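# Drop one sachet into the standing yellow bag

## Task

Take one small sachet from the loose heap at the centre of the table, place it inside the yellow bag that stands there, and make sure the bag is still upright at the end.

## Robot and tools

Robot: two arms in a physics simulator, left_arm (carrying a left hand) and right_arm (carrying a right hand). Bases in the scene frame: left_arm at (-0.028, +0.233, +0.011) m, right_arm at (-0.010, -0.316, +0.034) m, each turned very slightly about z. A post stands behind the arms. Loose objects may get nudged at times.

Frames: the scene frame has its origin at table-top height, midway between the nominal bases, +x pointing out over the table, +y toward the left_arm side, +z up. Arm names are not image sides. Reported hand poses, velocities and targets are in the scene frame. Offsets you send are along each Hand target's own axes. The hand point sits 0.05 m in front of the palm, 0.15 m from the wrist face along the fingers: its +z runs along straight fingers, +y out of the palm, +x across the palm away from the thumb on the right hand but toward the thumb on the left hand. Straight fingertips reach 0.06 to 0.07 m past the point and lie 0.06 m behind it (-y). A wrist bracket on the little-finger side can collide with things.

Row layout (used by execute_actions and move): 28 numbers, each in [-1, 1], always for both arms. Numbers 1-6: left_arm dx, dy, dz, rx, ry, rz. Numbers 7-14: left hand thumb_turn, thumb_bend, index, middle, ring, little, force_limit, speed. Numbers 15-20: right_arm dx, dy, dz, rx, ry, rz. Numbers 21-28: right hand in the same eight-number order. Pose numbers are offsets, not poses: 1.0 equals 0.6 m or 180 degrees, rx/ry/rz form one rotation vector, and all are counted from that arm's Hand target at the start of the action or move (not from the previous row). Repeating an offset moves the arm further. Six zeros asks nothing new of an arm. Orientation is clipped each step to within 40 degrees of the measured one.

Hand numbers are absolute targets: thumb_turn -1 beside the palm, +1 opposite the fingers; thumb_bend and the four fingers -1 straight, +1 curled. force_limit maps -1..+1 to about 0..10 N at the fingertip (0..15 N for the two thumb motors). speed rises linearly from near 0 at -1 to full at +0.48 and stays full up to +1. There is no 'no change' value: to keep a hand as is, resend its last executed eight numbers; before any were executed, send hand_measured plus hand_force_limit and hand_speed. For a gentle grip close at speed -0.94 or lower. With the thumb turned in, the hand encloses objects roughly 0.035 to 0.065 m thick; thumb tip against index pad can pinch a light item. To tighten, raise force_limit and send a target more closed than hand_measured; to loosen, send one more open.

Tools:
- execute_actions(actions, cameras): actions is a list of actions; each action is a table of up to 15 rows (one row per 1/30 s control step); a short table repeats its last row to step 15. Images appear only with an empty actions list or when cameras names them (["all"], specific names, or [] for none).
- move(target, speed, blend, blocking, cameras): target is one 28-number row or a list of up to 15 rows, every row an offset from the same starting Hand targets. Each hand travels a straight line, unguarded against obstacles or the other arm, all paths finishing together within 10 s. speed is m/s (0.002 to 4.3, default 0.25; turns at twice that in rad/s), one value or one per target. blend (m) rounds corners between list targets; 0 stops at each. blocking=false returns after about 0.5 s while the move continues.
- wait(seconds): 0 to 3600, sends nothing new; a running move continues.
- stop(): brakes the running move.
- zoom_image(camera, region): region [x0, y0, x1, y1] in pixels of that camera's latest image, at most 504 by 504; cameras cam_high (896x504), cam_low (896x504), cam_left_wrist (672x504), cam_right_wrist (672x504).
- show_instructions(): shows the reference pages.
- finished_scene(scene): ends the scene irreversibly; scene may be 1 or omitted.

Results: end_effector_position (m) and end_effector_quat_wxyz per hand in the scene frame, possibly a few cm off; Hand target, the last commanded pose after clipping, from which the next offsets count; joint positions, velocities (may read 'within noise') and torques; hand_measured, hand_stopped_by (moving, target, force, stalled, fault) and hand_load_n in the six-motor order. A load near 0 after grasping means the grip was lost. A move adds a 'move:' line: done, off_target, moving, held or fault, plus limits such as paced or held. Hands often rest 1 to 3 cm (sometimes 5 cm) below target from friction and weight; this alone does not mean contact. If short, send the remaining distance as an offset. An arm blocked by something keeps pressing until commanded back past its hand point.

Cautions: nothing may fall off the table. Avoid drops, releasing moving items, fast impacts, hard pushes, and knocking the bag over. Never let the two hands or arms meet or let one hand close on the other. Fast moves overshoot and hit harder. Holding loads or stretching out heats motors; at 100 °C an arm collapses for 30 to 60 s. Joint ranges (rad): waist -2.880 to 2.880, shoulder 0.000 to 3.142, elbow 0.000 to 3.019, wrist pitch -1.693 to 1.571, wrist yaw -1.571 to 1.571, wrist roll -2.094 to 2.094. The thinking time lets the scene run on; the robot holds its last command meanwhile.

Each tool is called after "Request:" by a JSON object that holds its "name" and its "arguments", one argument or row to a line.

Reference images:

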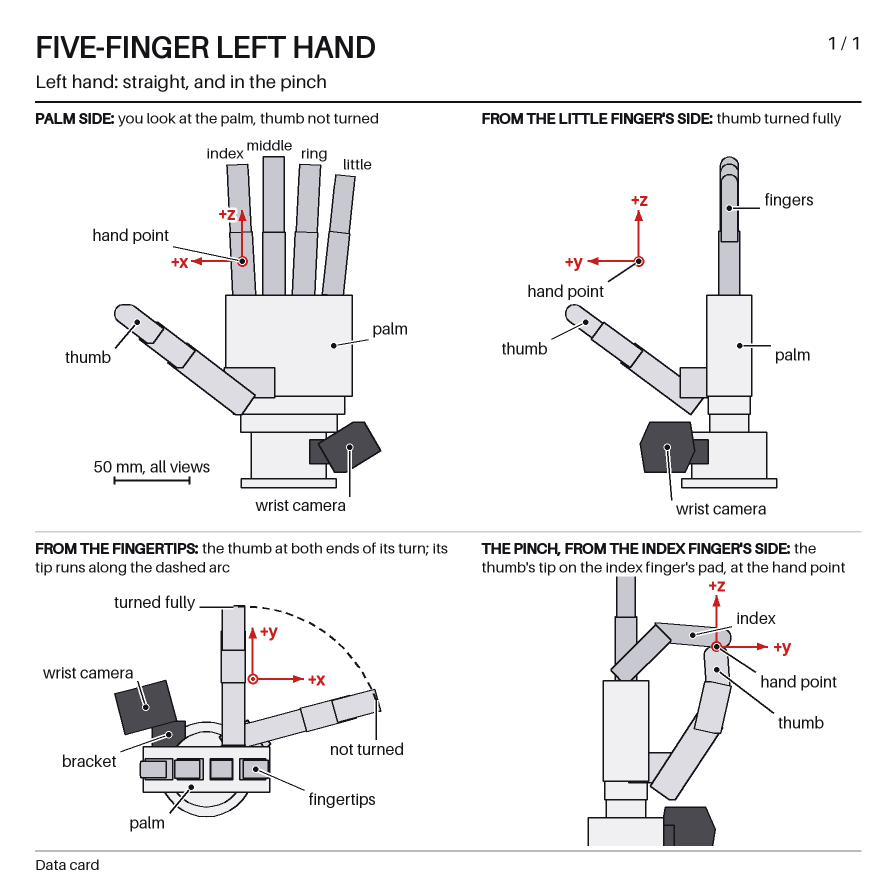

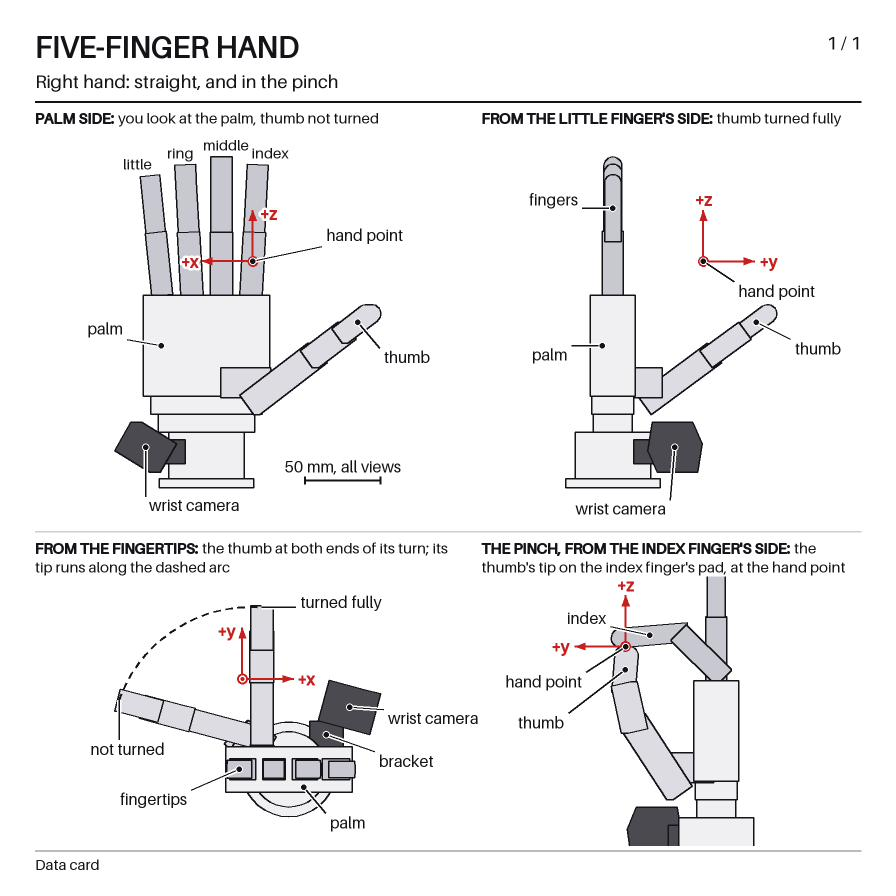

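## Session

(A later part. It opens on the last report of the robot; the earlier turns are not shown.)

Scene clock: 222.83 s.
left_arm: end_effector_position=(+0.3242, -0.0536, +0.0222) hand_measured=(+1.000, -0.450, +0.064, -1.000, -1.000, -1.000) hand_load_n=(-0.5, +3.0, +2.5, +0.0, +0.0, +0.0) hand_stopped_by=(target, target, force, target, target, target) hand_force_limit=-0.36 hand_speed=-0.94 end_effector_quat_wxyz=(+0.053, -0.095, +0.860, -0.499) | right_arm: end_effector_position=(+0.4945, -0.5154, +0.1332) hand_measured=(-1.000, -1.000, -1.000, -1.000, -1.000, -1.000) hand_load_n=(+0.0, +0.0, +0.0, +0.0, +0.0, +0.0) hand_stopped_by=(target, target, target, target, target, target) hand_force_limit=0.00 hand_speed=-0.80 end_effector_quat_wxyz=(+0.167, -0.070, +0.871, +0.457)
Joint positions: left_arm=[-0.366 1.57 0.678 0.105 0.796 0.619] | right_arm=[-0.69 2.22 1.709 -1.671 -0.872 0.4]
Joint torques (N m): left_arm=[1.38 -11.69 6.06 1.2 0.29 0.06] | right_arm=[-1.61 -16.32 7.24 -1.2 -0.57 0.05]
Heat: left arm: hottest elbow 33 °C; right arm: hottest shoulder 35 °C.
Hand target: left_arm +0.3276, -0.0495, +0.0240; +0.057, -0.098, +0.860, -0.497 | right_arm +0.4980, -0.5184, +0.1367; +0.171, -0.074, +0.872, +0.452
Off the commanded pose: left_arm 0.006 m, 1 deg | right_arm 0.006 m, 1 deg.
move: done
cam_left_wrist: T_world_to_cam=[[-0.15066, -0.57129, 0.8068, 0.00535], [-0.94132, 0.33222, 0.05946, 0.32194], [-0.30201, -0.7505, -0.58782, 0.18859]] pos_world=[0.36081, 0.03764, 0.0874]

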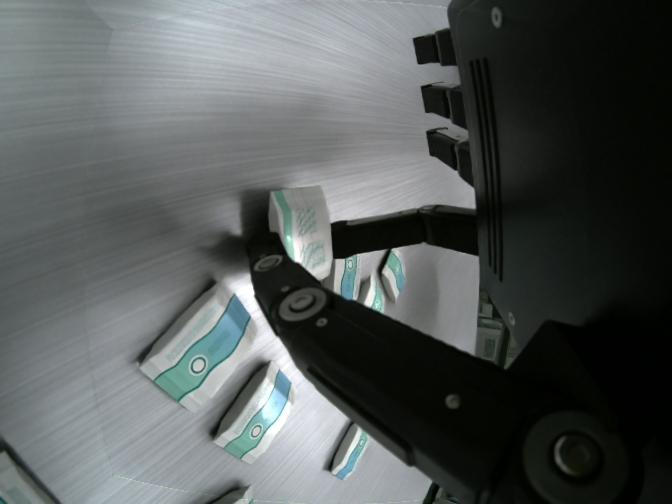

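Request:
{"name": "move", "arguments": {
  "target": [
    [0,-0.3175,-0.1833,0,0,0,1,-0.45,0.3,-1,-1,-1,-0.36,-0.94,0,0,0,0,0,0,-1,-1,-1,-1,-1,-1,0,-0.8],
    [-0.1573,-0.3422,-0.1942,0,-0.1251,-0.0722,1,-0.45,0.3,-1,-1,-1,-0.36,-0.94,0,0,0,0,0,0,-1,-1,-1,-1,-1,-1,0,-0.8]
  ],
  "speed": 0.12,
  "blend": 0.03,
  "cameras": ["cam_left_wrist","cam_high","cam_low"]
}}

Request:
{"name": "zoom_image", "arguments": {
  "camera": "cam_left_wrist",
  "region": [180, 100, 430, 350]
}}

Request:
{"name": "zoom_image", "arguments": {
  "camera": "cam_high",
  "region": [390, 170, 570, 330]
}}

Scene clock: 231.27 s.
left_arm: end_effector_position=(+0.3971, -0.0272, +0.2402) hand_measured=(+1.000, -0.450, +0.064, -1.000, -1.000, -1.000) hand_load_n=(-0.5, +3.0, +2.5, +0.0, -0.5, +0.0) hand_stopped_by=(target, target, force, target, target, target) hand_force_limit=-0.36 hand_speed=-0.94 end_effector_quat_wxyz=(+0.149, -0.289, +0.827, -0.459) | right_arm: end_effector_position=(+0.4945, -0.5154, +0.1332) hand_measured=(-1.000, -1.000, -1.000, -1.000, -1.000, -1.000) hand_load_n=(+0.0, +0.0, +0.0, +0.0, +0.0, +0.0) hand_stopped_by=(target, target, target, target, target, target) hand_force_limit=0.00 hand_speed=-0.80 end_effector_quat_wxyz=(+0.167, -0.070, +0.871, +0.457)
Joint positions: left_arm=[-0.328 1.239 1.019 -0.423 0.475 0.308] | right_arm=[-0.69 2.22 1.709 -1.671 -0.872 0.4]
Joint torques (N m): left_arm=[0.21 -7.36 12.05 2.58 0 -0.03] | right_arm=[-1.55 -16.32 7.24 -1.2 -0.57 0.05]
Heat: left arm: hottest elbow 34 °C; right arm: hottest shoulder 35 °C.
Hand target: left_arm +0.4198, -0.0299, +0.2603; +0.167, -0.289, +0.816, -0.472 | right_arm +0.4980, -0.5184, +0.1367; +0.171, -0.074, +0.872, +0.452
Off the commanded pose: left_arm 0.030 m, 3 deg | right_arm 0.006 m, 1 deg.
move: off_target (left_arm)
cam_left_wrist: T_world_to_cam=[[0.14002, -0.60088, 0.78698, -0.25581], [-0.98983, -0.10519, 0.0958, 0.36756], [0.02522, -0.79239, -0.60949, 0.23276]] pos_world=[0.39377, 0.06939, 0.30797]
Images, in order (width x height): cam_high 896x504, cam_low 896x504, cam_left_wrist 672x504.

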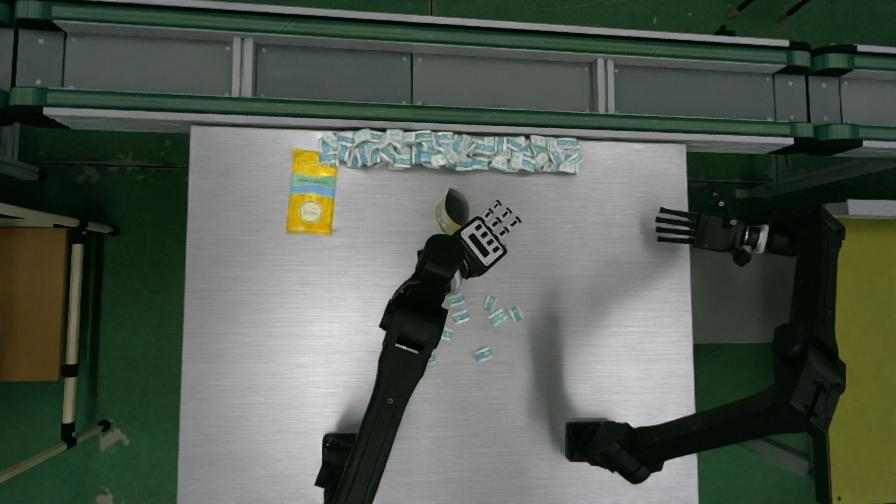

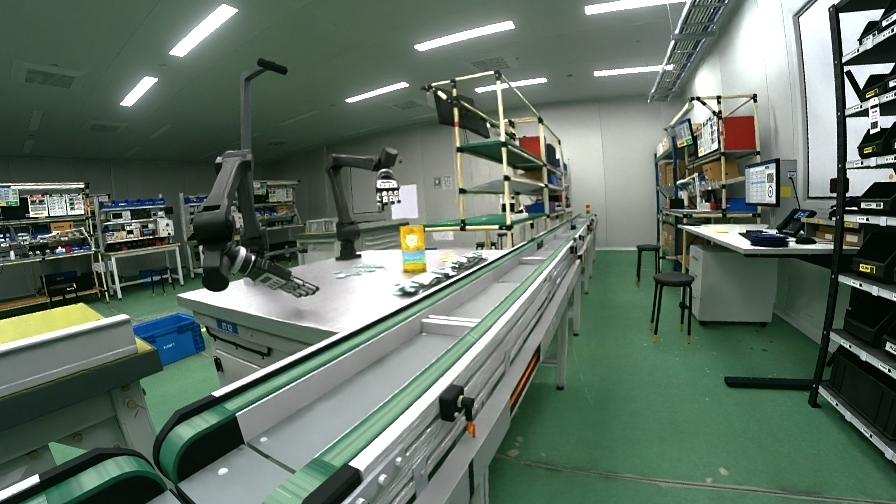

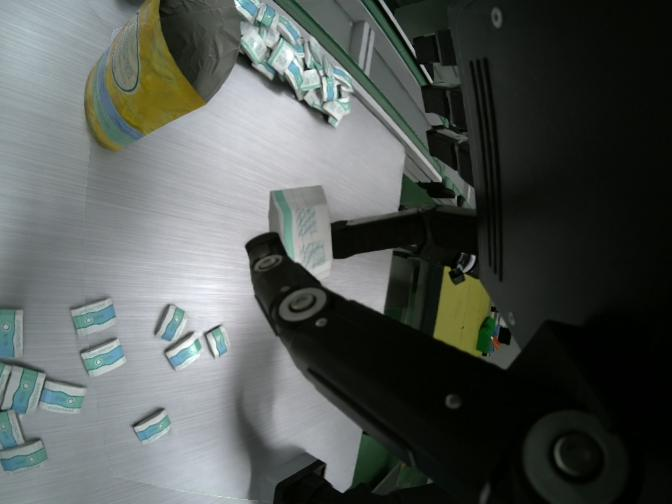

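Scaled by 2.016 from the camera's image (finer frame: 960x720).

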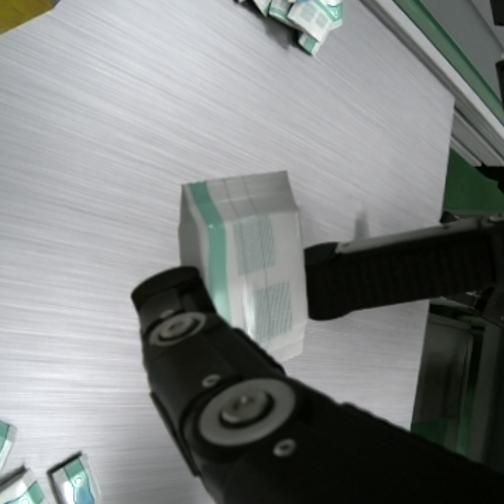

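Scaled by 2.800.

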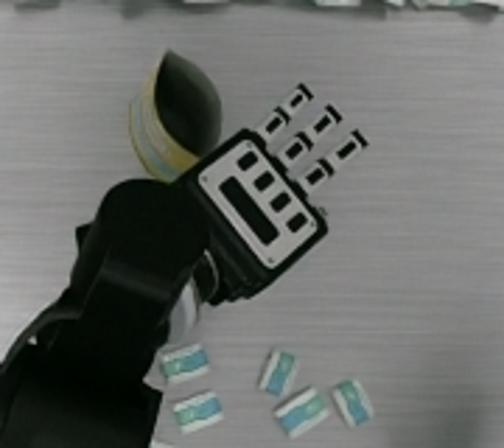

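Request:
{"name": "move", "arguments": {
  "target": [-0.1523,-0.0075,0.0543,0,0,0,1,-0.45,0.3,-1,-1,-1,-0.36,-0.94,0,0,0,0,0,0,-1,-1,-1,-1,-1,-1,0,-0.8],
  "speed": 0.1,
  "cameras": ["cam_left_wrist","cam_high","cam_low"]
}}

Request:
{"name": "zoom_image", "arguments": {
  "camera": "cam_left_wrist",
  "region": [150, 80, 450, 380]
}}

Request:
{"name": "zoom_image", "arguments": {
  "camera": "cam_high",
  "region": [390, 130, 570, 290]
}}

Request:
{"name": "zoom_image", "arguments": {
  "camera": "cam_low",
  "region": [340, 120, 480, 290]
}}

Scene clock: 237.80 s.
left_arm: end_effector_position=(+0.4899, +0.0034, +0.2332) hand_measured=(+1.000, -0.450, +0.064, -1.000, -1.000, -1.000) hand_load_n=(+0.0, +3.0, +2.5, +0.0, +0.0, +0.0) hand_stopped_by=(target, target, force, target, target, target) hand_force_limit=-0.36 hand_speed=-0.94 end_effector_quat_wxyz=(+0.152, -0.297, +0.821, -0.464) | right_arm: end_effector_position=(+0.4945, -0.5154, +0.1332) hand_measured=(-1.000, -1.000, -1.000, -1.000, -1.000, -1.000) hand_load_n=(+0.0, +0.0, +0.0, +0.0, -0.5, +0.0) hand_stopped_by=(target, target, target, target, target, target) hand_force_limit=0.00 hand_speed=-0.80 end_effector_quat_wxyz=(+0.167, -0.070, +0.871, +0.457)
Joint positions: left_arm=[-0.199 1.453 1.203 -0.421 0.571 0.375] | right_arm=[-0.69 2.22 1.709 -1.671 -0.872 0.4]
Joint torques (N m): left_arm=[0.62 -11.69 11.96 1.98 0.35 0.06] | right_arm=[-1.55 -16.32 7.25 -1.22 -0.57 0.05]
Heat: left arm: hottest elbow 35 °C; right arm: hottest shoulder 35 °C.
Hand target: left_arm +0.5100, +0.0039, +0.2479; +0.167, -0.289, +0.816, -0.472 | right_arm +0.4980, -0.5184, +0.1367; +0.171, -0.074, +0.872, +0.452
Off the commanded pose: left_arm 0.025 m, 2 deg | right_arm 0.006 m, 1 deg.
move: off_target (left_arm)
cam_left_wrist: T_world_to_cam=[[0.14929, -0.58692, 0.79576, -0.25167], [-0.98799, -0.12108, 0.09605, 0.46234], [0.03997, -0.80054, -0.59794, 0.24047]] pos_world=[0.48475, 0.10077, 0.29965]
Images, in order (width x height): cam_high 896x504, cam_low 896x504, cam_left_wrist 672x504.

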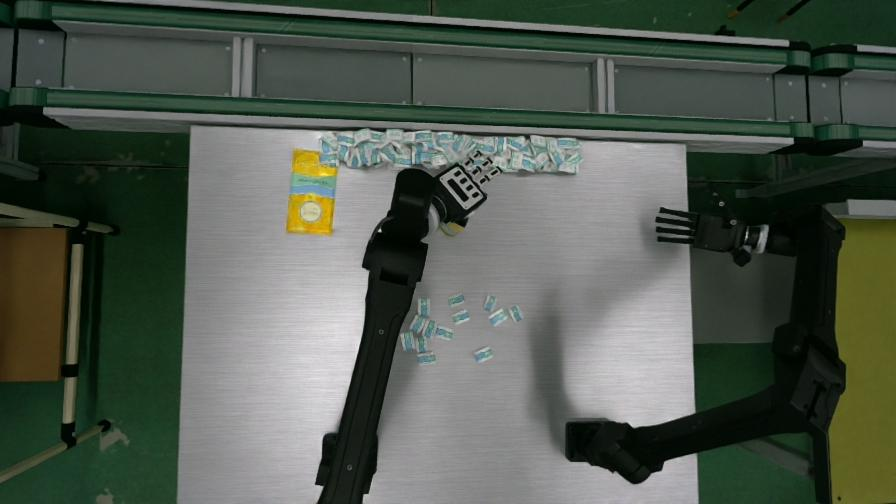

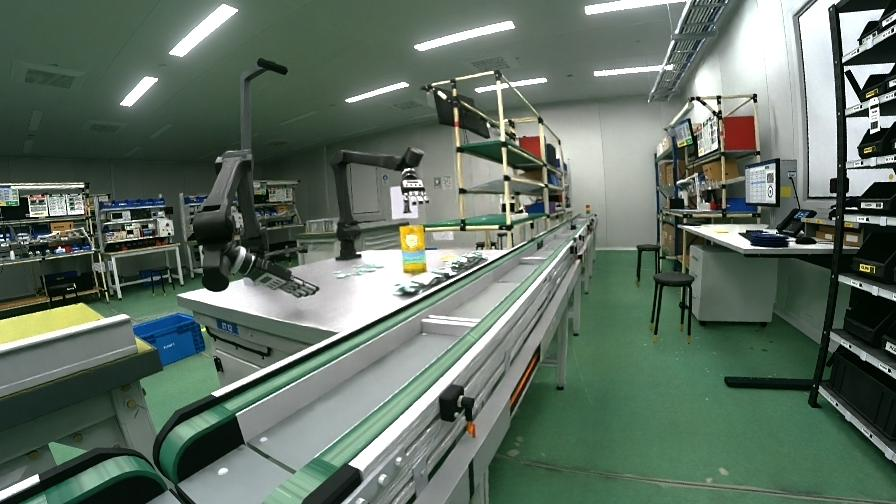

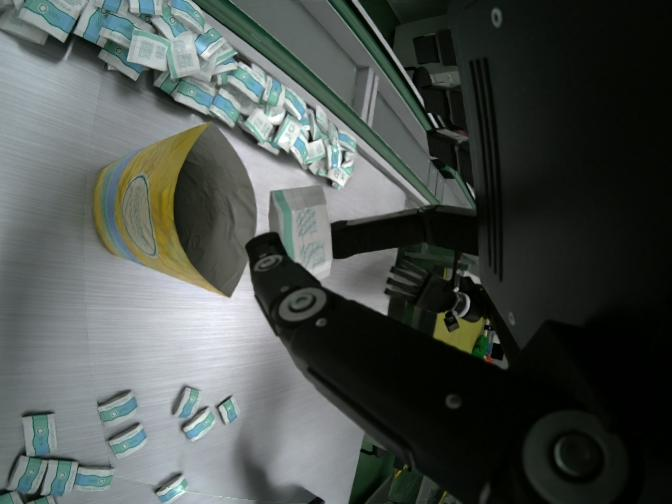

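Scaled by 1.680 from the camera's image (finer frame: 960x720).

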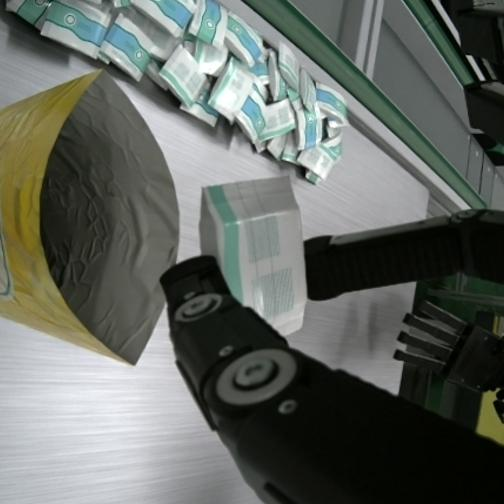

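Scaled by 2.800.

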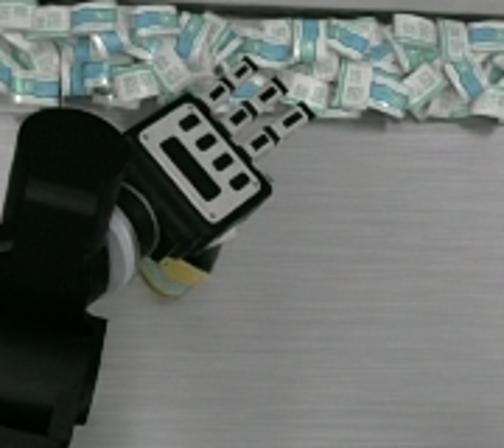

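Scaled by 2.965.

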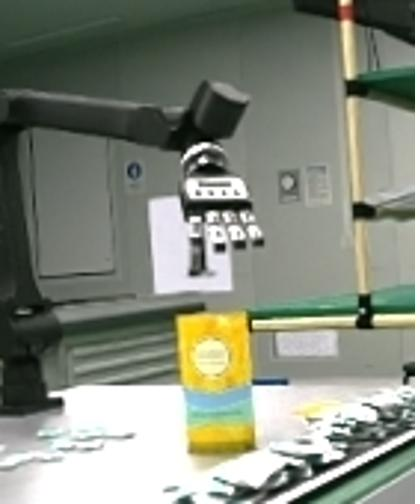

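Request:
{"name": "move", "arguments": {
  "target": [-0.0068,0.0502,0.013,0,0,0,1,-0.45,0.3,-1,-1,-1,-0.36,-0.94,0,0,0,0,0,0,-1,-1,-1,-1,-1,-1,0,-0.8],
  "speed": 0.06,
  "cameras": ["cam_left_wrist"]
}}

Request:
{"name": "zoom_image", "arguments": {
  "camera": "cam_left_wrist",
  "region": [150, 80, 450, 380]
}}

Scene clock: 245.27 s.
left_arm: end_effector_position=(+0.5042, +0.0073, +0.2364) hand_measured=(+1.000, -0.450, +0.064, -1.000, -1.000, -1.000) hand_load_n=(-0.5, +3.0, +2.5, +0.0, +0.0, +0.0) hand_stopped_by=(target, target, force, target, target, target) hand_force_limit=-0.36 hand_speed=-0.94 end_effector_quat_wxyz=(+0.171, -0.284, +0.814, -0.477) | right_arm: end_effector_position=(+0.4945, -0.5154, +0.1332) hand_measured=(-1.000, -1.000, -1.000, -1.000, -1.000, -1.000) hand_load_n=(+0.0, +0.0, +0.0, +0.5, +0.0, +0.0) hand_stopped_by=(target, target, target, target, target, target) hand_force_limit=0.00 hand_speed=-0.80 end_effector_quat_wxyz=(+0.167, -0.070, +0.871, +0.457)
Joint positions: left_arm=[-0.184 1.464 1.203 -0.363 0.586 0.387] | right_arm=[-0.69 2.22 1.709 -1.671 -0.872 0.4]
Joint torques (N m): left_arm=[0.79 -11.34 7.32 2.61 0.34 0.13] | right_arm=[-1.55 -16.38 7.23 -1.21 -0.57 0.05]
Heat: left arm: hottest elbow 35 °C; right arm: hottest shoulder 35 °C.
Hand target: left_arm +0.5079, +0.0128, +0.2178; +0.167, -0.289, +0.816, -0.472 | right_arm +0.4980, -0.5184, +0.1367; +0.171, -0.074, +0.872, +0.452
Off the commanded pose: left_arm 0.020 m, 1 deg | right_arm 0.006 m, 1 deg.
move: off_target (left_arm)
cam_left_wrist: T_world_to_cam=[[0.10493, -0.57794, 0.80931, -0.23499], [-0.99206, -0.11755, 0.04469, 0.49086], [0.06931, -0.80757, -0.58568, 0.22733]] pos_world=[0.49586, 0.10547, 0.30138]

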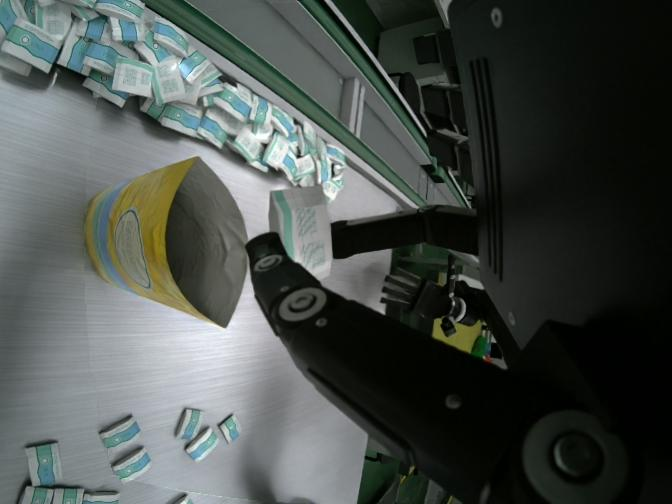

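Scaled by 1.680 from the camera's image (finer frame: 960x720).

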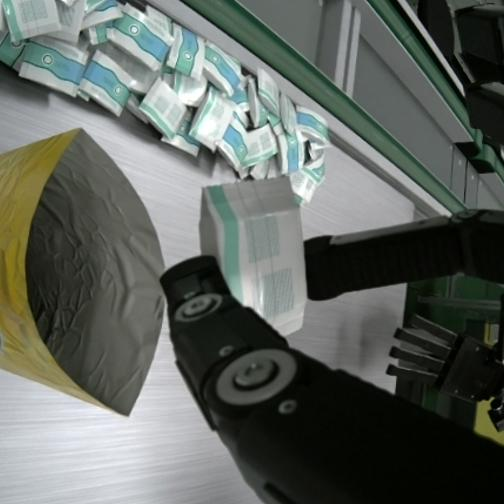

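Request:
{"name": "move", "arguments": {
  "target": [0.0132,0.0468,0.0122,0,0,0,1,-0.45,0.3,-1,-1,-1,-0.36,-0.94,0,0,0,0,0,0,-1,-1,-1,-1,-1,-1,0,-0.8],
  "speed": 0.06,
  "cameras": ["cam_left_wrist"]
}}

Request:
{"name": "zoom_image", "arguments": {
  "camera": "cam_left_wrist",
  "region": [150, 80, 450, 380]
}}

Scene clock: 247.87 s.
left_arm: end_effector_position=(+0.4935, +0.0095, +0.2043) hand_measured=(+1.000, -0.450, +0.064, -1.000, -1.000, -1.000) hand_load_n=(-0.5, +3.0, +2.5, +0.0, +0.0, +0.0) hand_stopped_by=(target, target, force, target, target, target) hand_force_limit=-0.36 hand_speed=-0.94 end_effector_quat_wxyz=(+0.169, -0.285, +0.815, -0.475) | right_arm: end_effector_position=(+0.4945, -0.5154, +0.1332) hand_measured=(-1.000, -1.000, -1.000, -1.000, -1.000, -1.000) hand_load_n=(+0.0, +0.0, +0.0, +0.0, +0.0, +0.0) hand_stopped_by=(target, target, target, target, target, target) hand_force_limit=0.00 hand_speed=-0.80 end_effector_quat_wxyz=(+0.167, -0.070, +0.871, +0.457)
Joint positions: left_arm=[-0.184 1.464 1.117 -0.283 0.586 0.387] | right_arm=[-0.69 2.22 1.709 -1.671 -0.872 0.4]
Joint torques (N m): left_arm=[-0.38 -11.69 7.69 2.61 0.27 0.12] | right_arm=[-1.55 -16.38 7.24 -1.2 -0.57 0.05]
Heat: left arm: hottest elbow 34 °C; right arm: hottest shoulder 35 °C.
Hand target: left_arm +0.4969, +0.0138, +0.1897; +0.167, -0.289, +0.816, -0.472 | right_arm +0.4980, -0.5184, +0.1367; +0.171, -0.074, +0.872, +0.452
Off the commanded pose: left_arm 0.016 m, 1 deg | right_arm 0.006 m, 1 deg.
move: off_target (left_arm)
cam_left_wrist: T_world_to_cam=[[0.10967, -0.57897, 0.80794, -0.20864], [-0.99179, -0.11757, 0.05037, 0.48066], [0.06583, -0.80683, -0.58711, 0.21313]] pos_world=[0.48556, 0.10767, 0.26949]

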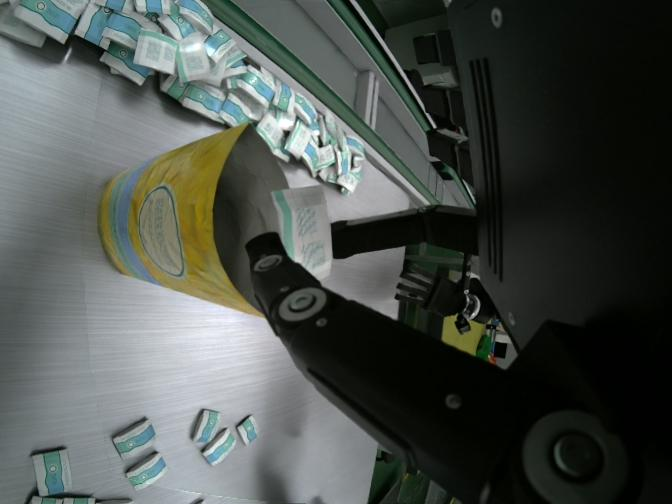

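Scaled by 1.680 from the camera's image (finer frame: 960x720).

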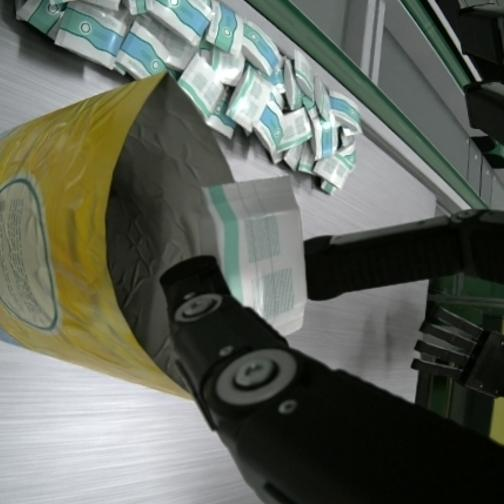

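Request:
{"name": "move", "arguments": {
  "target": [-0.0083,0.0187,0.0112,0,0,0,1,-0.45,0.3,-1,-1,-1,-0.36,-0.94,0,0,0,0,0,0,-1,-1,-1,-1,-1,-1,0,-0.8],
  "speed": 0.05,
  "cameras": ["cam_left_wrist","cam_low"]
}}

Request:
{"name": "zoom_image", "arguments": {
  "camera": "cam_left_wrist",
  "region": [150, 80, 450, 380]
}}

Request:
{"name": "zoom_image", "arguments": {
  "camera": "cam_low",
  "region": [340, 140, 480, 290]
}}

Scene clock: 252.63 s.
left_arm: end_effector_position=(+0.4972, +0.0111, +0.1903) hand_measured=(+1.000, -0.450, +0.064, -1.000, -1.000, -1.000) hand_load_n=(-0.5, +2.5, +2.5, +0.0, +0.0, +0.0) hand_stopped_by=(target, target, force, target, target, target) hand_force_limit=-0.36 hand_speed=-0.94 end_effector_quat_wxyz=(+0.168, -0.286, +0.815, -0.475) | right_arm: end_effector_position=(+0.4945, -0.5154, +0.1332) hand_measured=(-1.000, -1.000, -1.000, -1.000, -1.000, -1.000) hand_load_n=(+0.0, -0.5, +0.0, +0.5, +0.0, +0.0) hand_stopped_by=(target, target, target, target, target, target) hand_force_limit=0.00 hand_speed=-0.80 end_effector_quat_wxyz=(+0.167, -0.070, +0.871, +0.457)
Joint positions: left_arm=[-0.179 1.487 1.104 -0.252 0.59 0.391] | right_arm=[-0.69 2.22 1.709 -1.671 -0.872 0.4]
Joint torques (N m): left_arm=[0.03 -11.52 7.65 2.47 0.29 0.08] | right_arm=[-1.61 -16.44 7.25 -1.21 -0.57 0.05]
Heat: left arm: hottest elbow 34 °C; right arm: hottest shoulder 35 °C.
Hand target: left_arm +0.5011, +0.0169, +0.1770; +0.167, -0.289, +0.816, -0.472 | right_arm +0.4980, -0.5184, +0.1367; +0.171, -0.074, +0.872, +0.452
Off the commanded pose: left_arm 0.015 m, 1 deg | right_arm 0.006 m, 1 deg.
move: off_target (left_arm)
cam_left_wrist: T_world_to_cam=[[0.11149, -0.57943, 0.80736, -0.19757], [-0.9917, -0.11727, 0.05278, 0.48462], [0.0641, -0.80654, -0.5877, 0.20684]] pos_world=[0.48936, 0.10917, 0.25549]
Images, in order (width x height): cam_low 896x504, cam_left_wrist 672x504.

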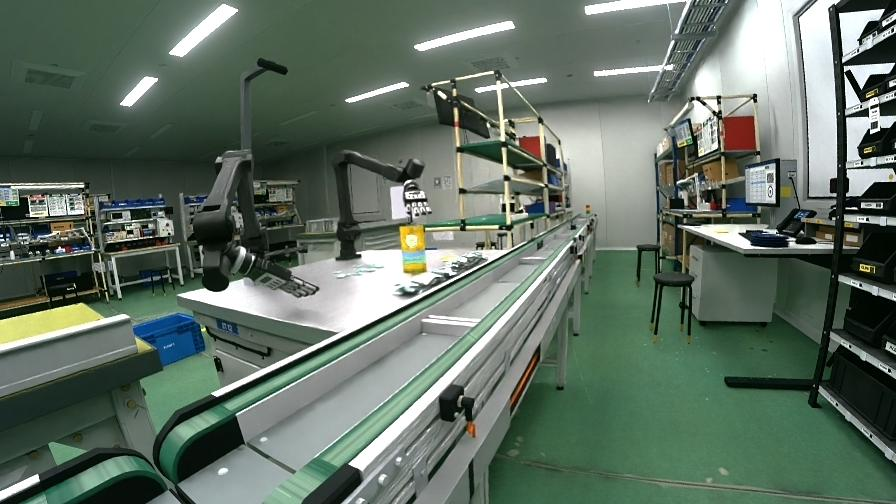

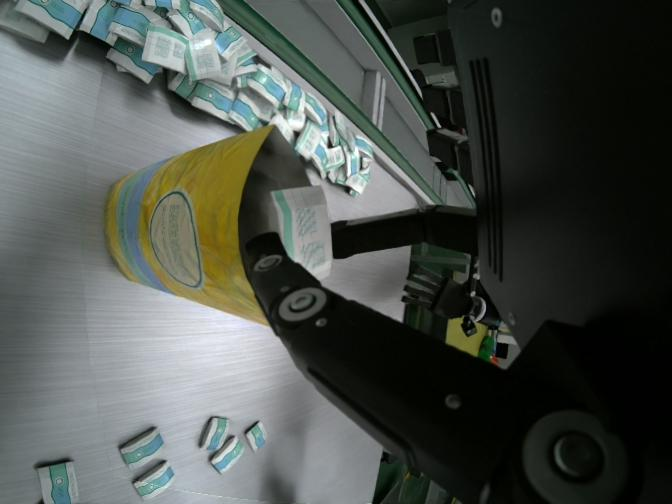

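Scaled by 1.680 from the camera's image (finer frame: 960x720).

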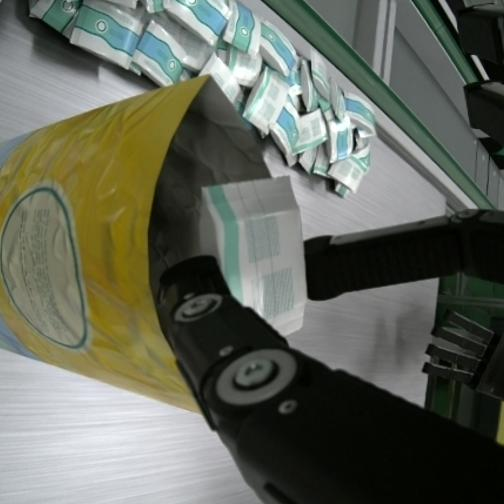

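Scaled by 3.360.

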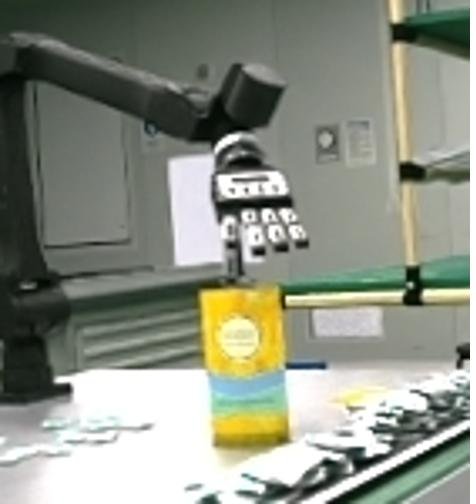

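Request:
{"name": "move", "arguments": {
  "target": [0,0,0,0,0,0,1,-0.55,-0.35,-1,-1,-1,-0.36,0.2,0,0,0,0,0,0,-1,-1,-1,-1,-1,-1,0,-0.8],
  "cameras": ["cam_left_wrist","cam_low"]
}}

Request:
{"name": "zoom_image", "arguments": {
  "camera": "cam_left_wrist",
  "region": [150, 80, 450, 380]
}}

Scene clock: 257.50 s.
left_arm: end_effector_position=(+0.4972, +0.0111, +0.1903) hand_measured=(+1.000, -0.550, -0.350, -1.000, -1.000, -1.000) hand_load_n=(+0.0, +0.0, +0.0, +0.0, -0.5, +0.0) hand_stopped_by=(target, target, target, target, target, target) hand_force_limit=-0.36 hand_speed=0.20 end_effector_quat_wxyz=(+0.168, -0.286, +0.815, -0.475) | right_arm: end_effector_position=(+0.4945, -0.5154, +0.1332) hand_measured=(-1.000, -1.000, -1.000, -1.000, -1.000, -1.000) hand_load_n=(+0.0, +0.0, +0.0, +0.0, +0.0, +0.0) hand_stopped_by=(target, target, target, target, target, target) hand_force_limit=0.00 hand_speed=-0.80 end_effector_quat_wxyz=(+0.167, -0.070, +0.871, +0.457)
Joint positions: left_arm=[-0.179 1.487 1.104 -0.252 0.59 0.391] | right_arm=[-0.69 2.22 1.709 -1.671 -0.872 0.4]
Joint torques (N m): left_arm=[0.79 -12.51 7.62 2.59 0.32 0.13] | right_arm=[-1.49 -16.32 7.23 -1.2 -0.57 0.05]
Heat: left arm: hottest elbow 35 °C; right arm: hottest shoulder 35 °C.
Hand target: left_arm +0.5010, +0.0169, +0.1770; +0.167, -0.289, +0.816, -0.472 | right_arm +0.4980, -0.5184, +0.1367; +0.171, -0.074, +0.872, +0.452
Off the commanded pose: left_arm 0.015 m, 1 deg | right_arm 0.006 m, 1 deg.
move: done
cam_left_wrist: T_world_to_cam=[[0.11095, -0.57947, 0.8074, -0.1974], [-0.99177, -0.11679, 0.05246, 0.48468], [0.0639, -0.80658, -0.58766, 0.20699]] pos_world=[0.48936, 0.10917, 0.25559]
Images, in order (width x height): cam_low 896x504, cam_left_wrist 672x504.

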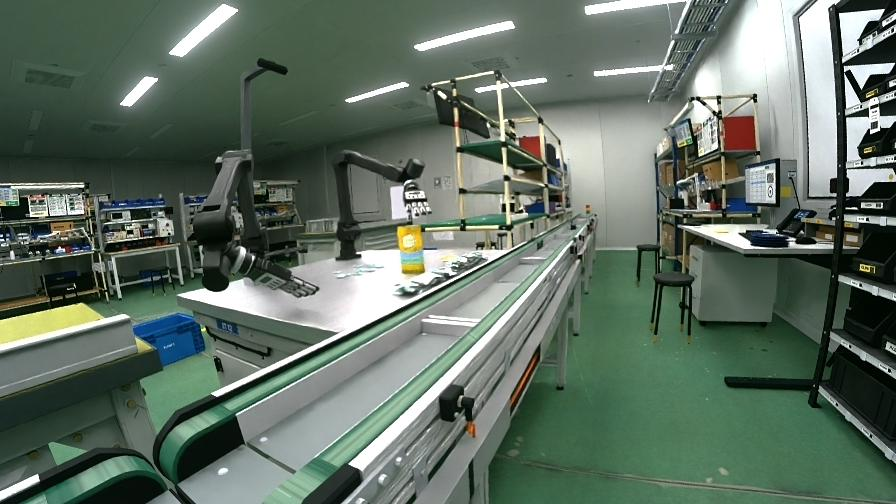

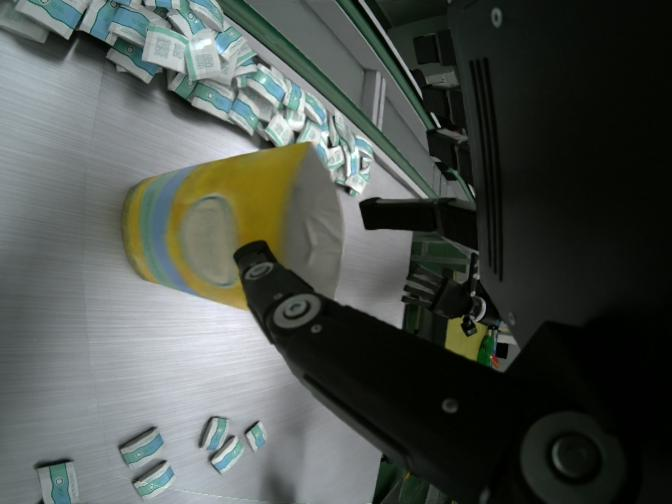

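Scaled by 1.680 from the camera's image (finer frame: 960x720).

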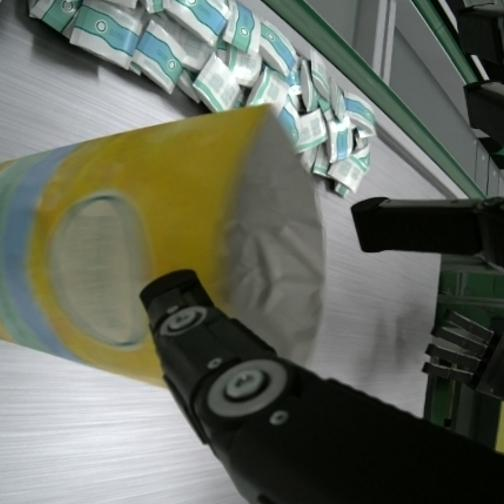

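Request:
{"name": "wait", "arguments": {
  "seconds": 0.3,
  "cameras": ["cam_left_wrist","cam_low","cam_high"]
}}

Request:
{"name": "zoom_image", "arguments": {
  "camera": "cam_low",
  "region": [340, 140, 480, 290]
}}

Request:
{"name": "zoom_image", "arguments": {
  "camera": "cam_left_wrist",
  "region": [100, 80, 400, 380]
}}

Scene clock: 258.77 s.
left_arm: end_effector_position=(+0.4972, +0.0111, +0.1903) hand_measured=(+1.000, -0.550, -0.350, -1.000, -1.000, -1.000) hand_load_n=(+0.0, +0.0, +0.0, -0.5, +0.0, +0.0) hand_stopped_by=(target, target, target, target, target, target) hand_force_limit=-0.36 hand_speed=0.20 end_effector_quat_wxyz=(+0.168, -0.286, +0.815, -0.475) | right_arm: end_effector_position=(+0.4945, -0.5154, +0.1332) hand_measured=(-1.000, -1.000, -1.000, -1.000, -1.000, -1.000) hand_load_n=(+0.0, +0.0, +0.0, +0.0, +0.0, +0.0) hand_stopped_by=(target, target, target, target, target, target) hand_force_limit=0.00 hand_speed=-0.80 end_effector_quat_wxyz=(+0.167, -0.070, +0.871, +0.457)
Joint positions: left_arm=[-0.179 1.487 1.104 -0.252 0.59 0.391] | right_arm=[-0.69 2.22 1.709 -1.671 -0.872 0.4]
Joint torques (N m): left_arm=[0.5 -11.34 7.61 2.5 0.33 0.05] | right_arm=[-1.61 -16.32 7.25 -1.18 -0.57 0.04]
Heat: left arm: hottest elbow 35 °C; right arm: hottest shoulder 35 °C.
Hand target: left_arm +0.5010, +0.0169, +0.1770; +0.167, -0.289, +0.816, -0.472 | right_arm +0.4980, -0.5184, +0.1367; +0.171, -0.074, +0.872, +0.452
Off the commanded pose: left_arm 0.015 m, 1 deg | right_arm 0.006 m, 1 deg.
wait: 0.30 s; at rest from the start
cam_left_wrist: T_world_to_cam=[[0.11095, -0.57947, 0.8074, -0.1974], [-0.99177, -0.11679, 0.05246, 0.48468], [0.0639, -0.80658, -0.58766, 0.20699]] pos_world=[0.48936, 0.10917, 0.25559]
Images, in order (width x height): cam_high 896x504, cam_low 896x504, cam_left_wrist 672x504.

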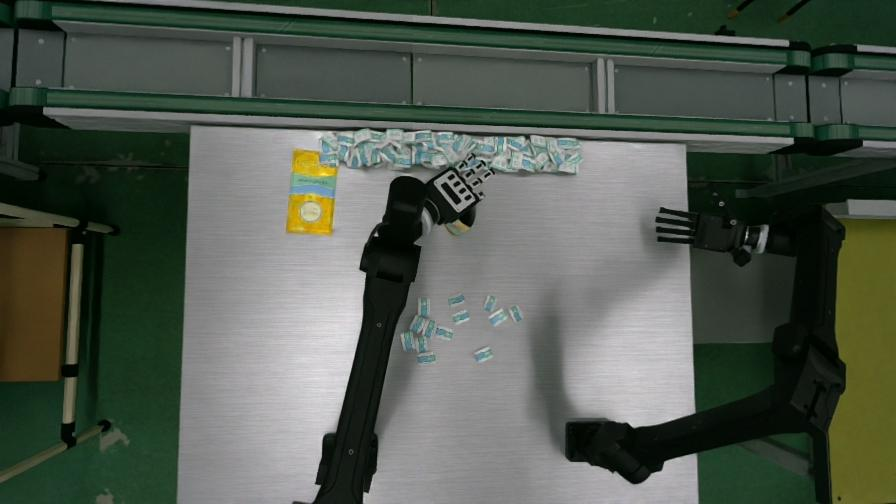

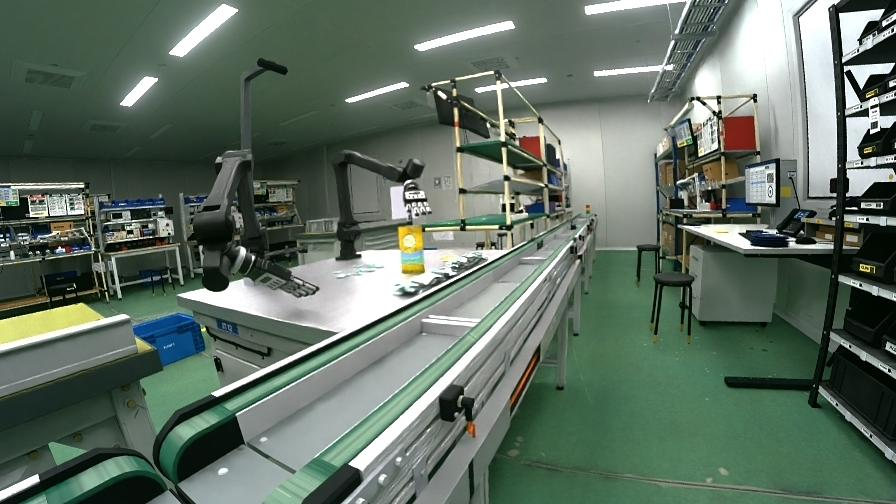

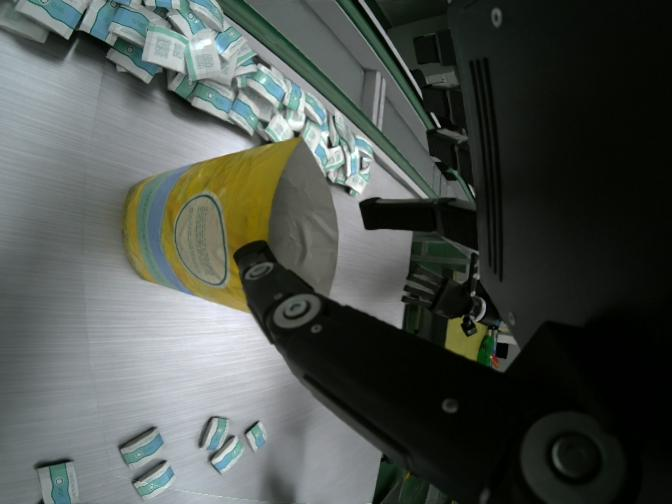

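Scaled by 3.360.

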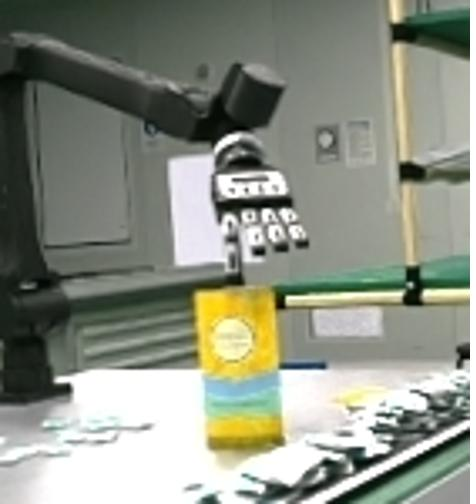

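Scaled by 1.680 from the camera's image (finer frame: 960x720).

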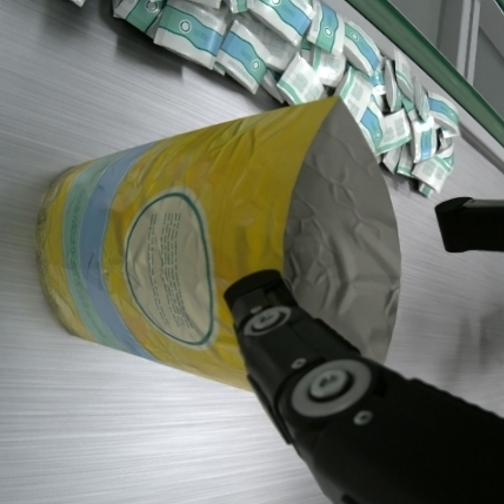

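Request:
{"name": "move", "arguments": {
  "target": [0,-0.0867,-0.05,0,0,0,1,-0.55,-0.35,-1,-1,-1,-0.36,0.2,0,0,0,0,0,0,-1,-1,-1,-1,-1,-1,0,-0.8],
  "speed": 0.1,
  "cameras": ["cam_left_wrist","cam_low"]
}}

Request:
{"name": "zoom_image", "arguments": {
  "camera": "cam_low",
  "region": [340, 140, 480, 290]
}}

Request:
{"name": "zoom_image", "arguments": {
  "camera": "cam_left_wrist",
  "region": [50, 80, 350, 380]
}}

Scene clock: 262.80 s.
left_arm: end_effector_position=(+0.4876, +0.0130, +0.2190) hand_measured=(+1.000, -0.550, -0.350, -1.000, -1.000, -1.000) hand_load_n=(+0.0, +0.0, +0.0, +0.0, -0.5, +0.0) hand_stopped_by=(target, target, target, target, target, target) hand_force_limit=-0.36 hand_speed=0.20 end_effector_quat_wxyz=(+0.155, -0.293, +0.820, -0.467) | right_arm: end_effector_position=(+0.4945, -0.5154, +0.1332) hand_measured=(-1.000, -1.000, -1.000, -1.000, -1.000, -1.000) hand_load_n=(+0.0, -0.5, +0.0, +0.0, +0.0, +0.0) hand_stopped_by=(target, target, target, target, target, target) hand_force_limit=0.00 hand_speed=-0.80 end_effector_quat_wxyz=(+0.167, -0.070, +0.871, +0.457)
Joint positions: left_arm=[-0.179 1.449 1.158 -0.378 0.59 0.391] | right_arm=[-0.69 2.22 1.709 -1.671 -0.872 0.4]
Joint torques (N m): left_arm=[1.44 -14.21 11.49 1.21 0.33 0.07] | right_arm=[-1.55 -16.38 7.23 -1.22 -0.57 0.05]
Heat: left arm: hottest elbow 35 °C; right arm: hottest shoulder 35 °C.
Hand target: left_arm +0.5010, +0.0169, +0.2370; +0.167, -0.289, +0.816, -0.472 | right_arm +0.4980, -0.5184, +0.1367; +0.171, -0.074, +0.872, +0.452
Off the commanded pose: left_arm 0.023 m, 2 deg | right_arm 0.006 m, 1 deg.
move: off_target (left_arm)
cam_left_wrist: T_world_to_cam=[[0.13898, -0.58515, 0.79893, -0.23004], [-0.98935, -0.11735, 0.08616, 0.46534], [0.04334, -0.80239, -0.59522, 0.23763]] pos_world=[0.48206, 0.11068, 0.28514]
Images, in order (width x height): cam_low 896x504, cam_left_wrist 672x504.

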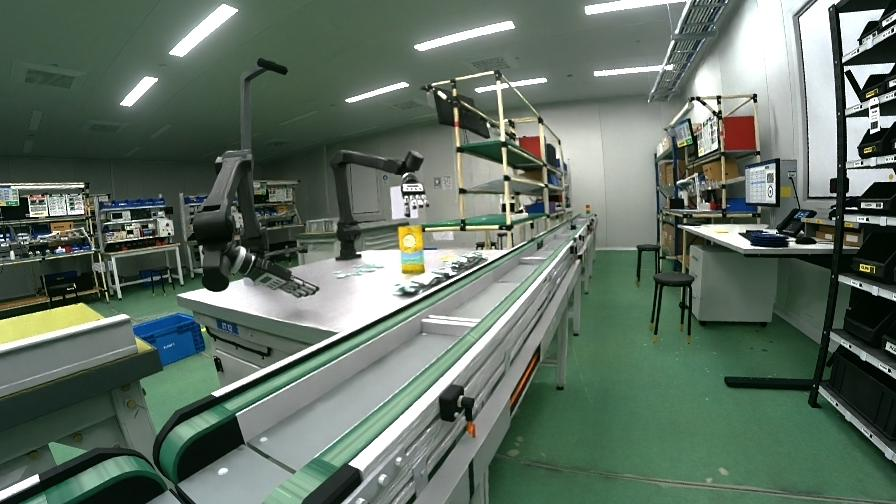

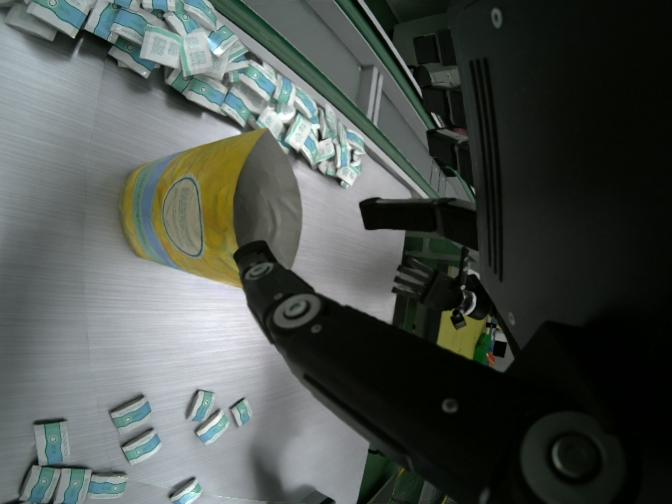

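Scaled by 3.360.

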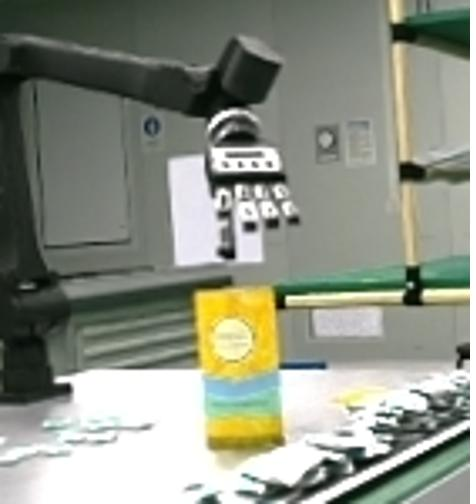

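Scaled by 1.680 from the camera's image (finer frame: 960x720).

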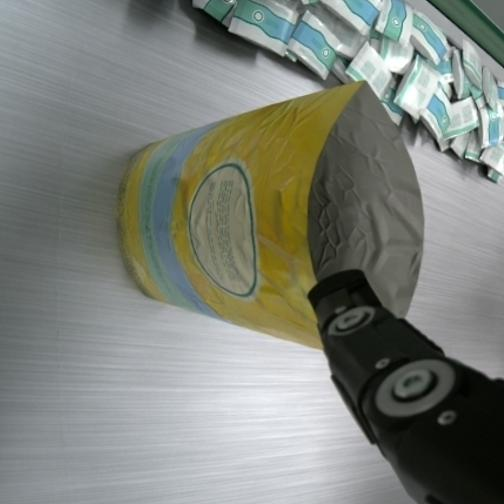

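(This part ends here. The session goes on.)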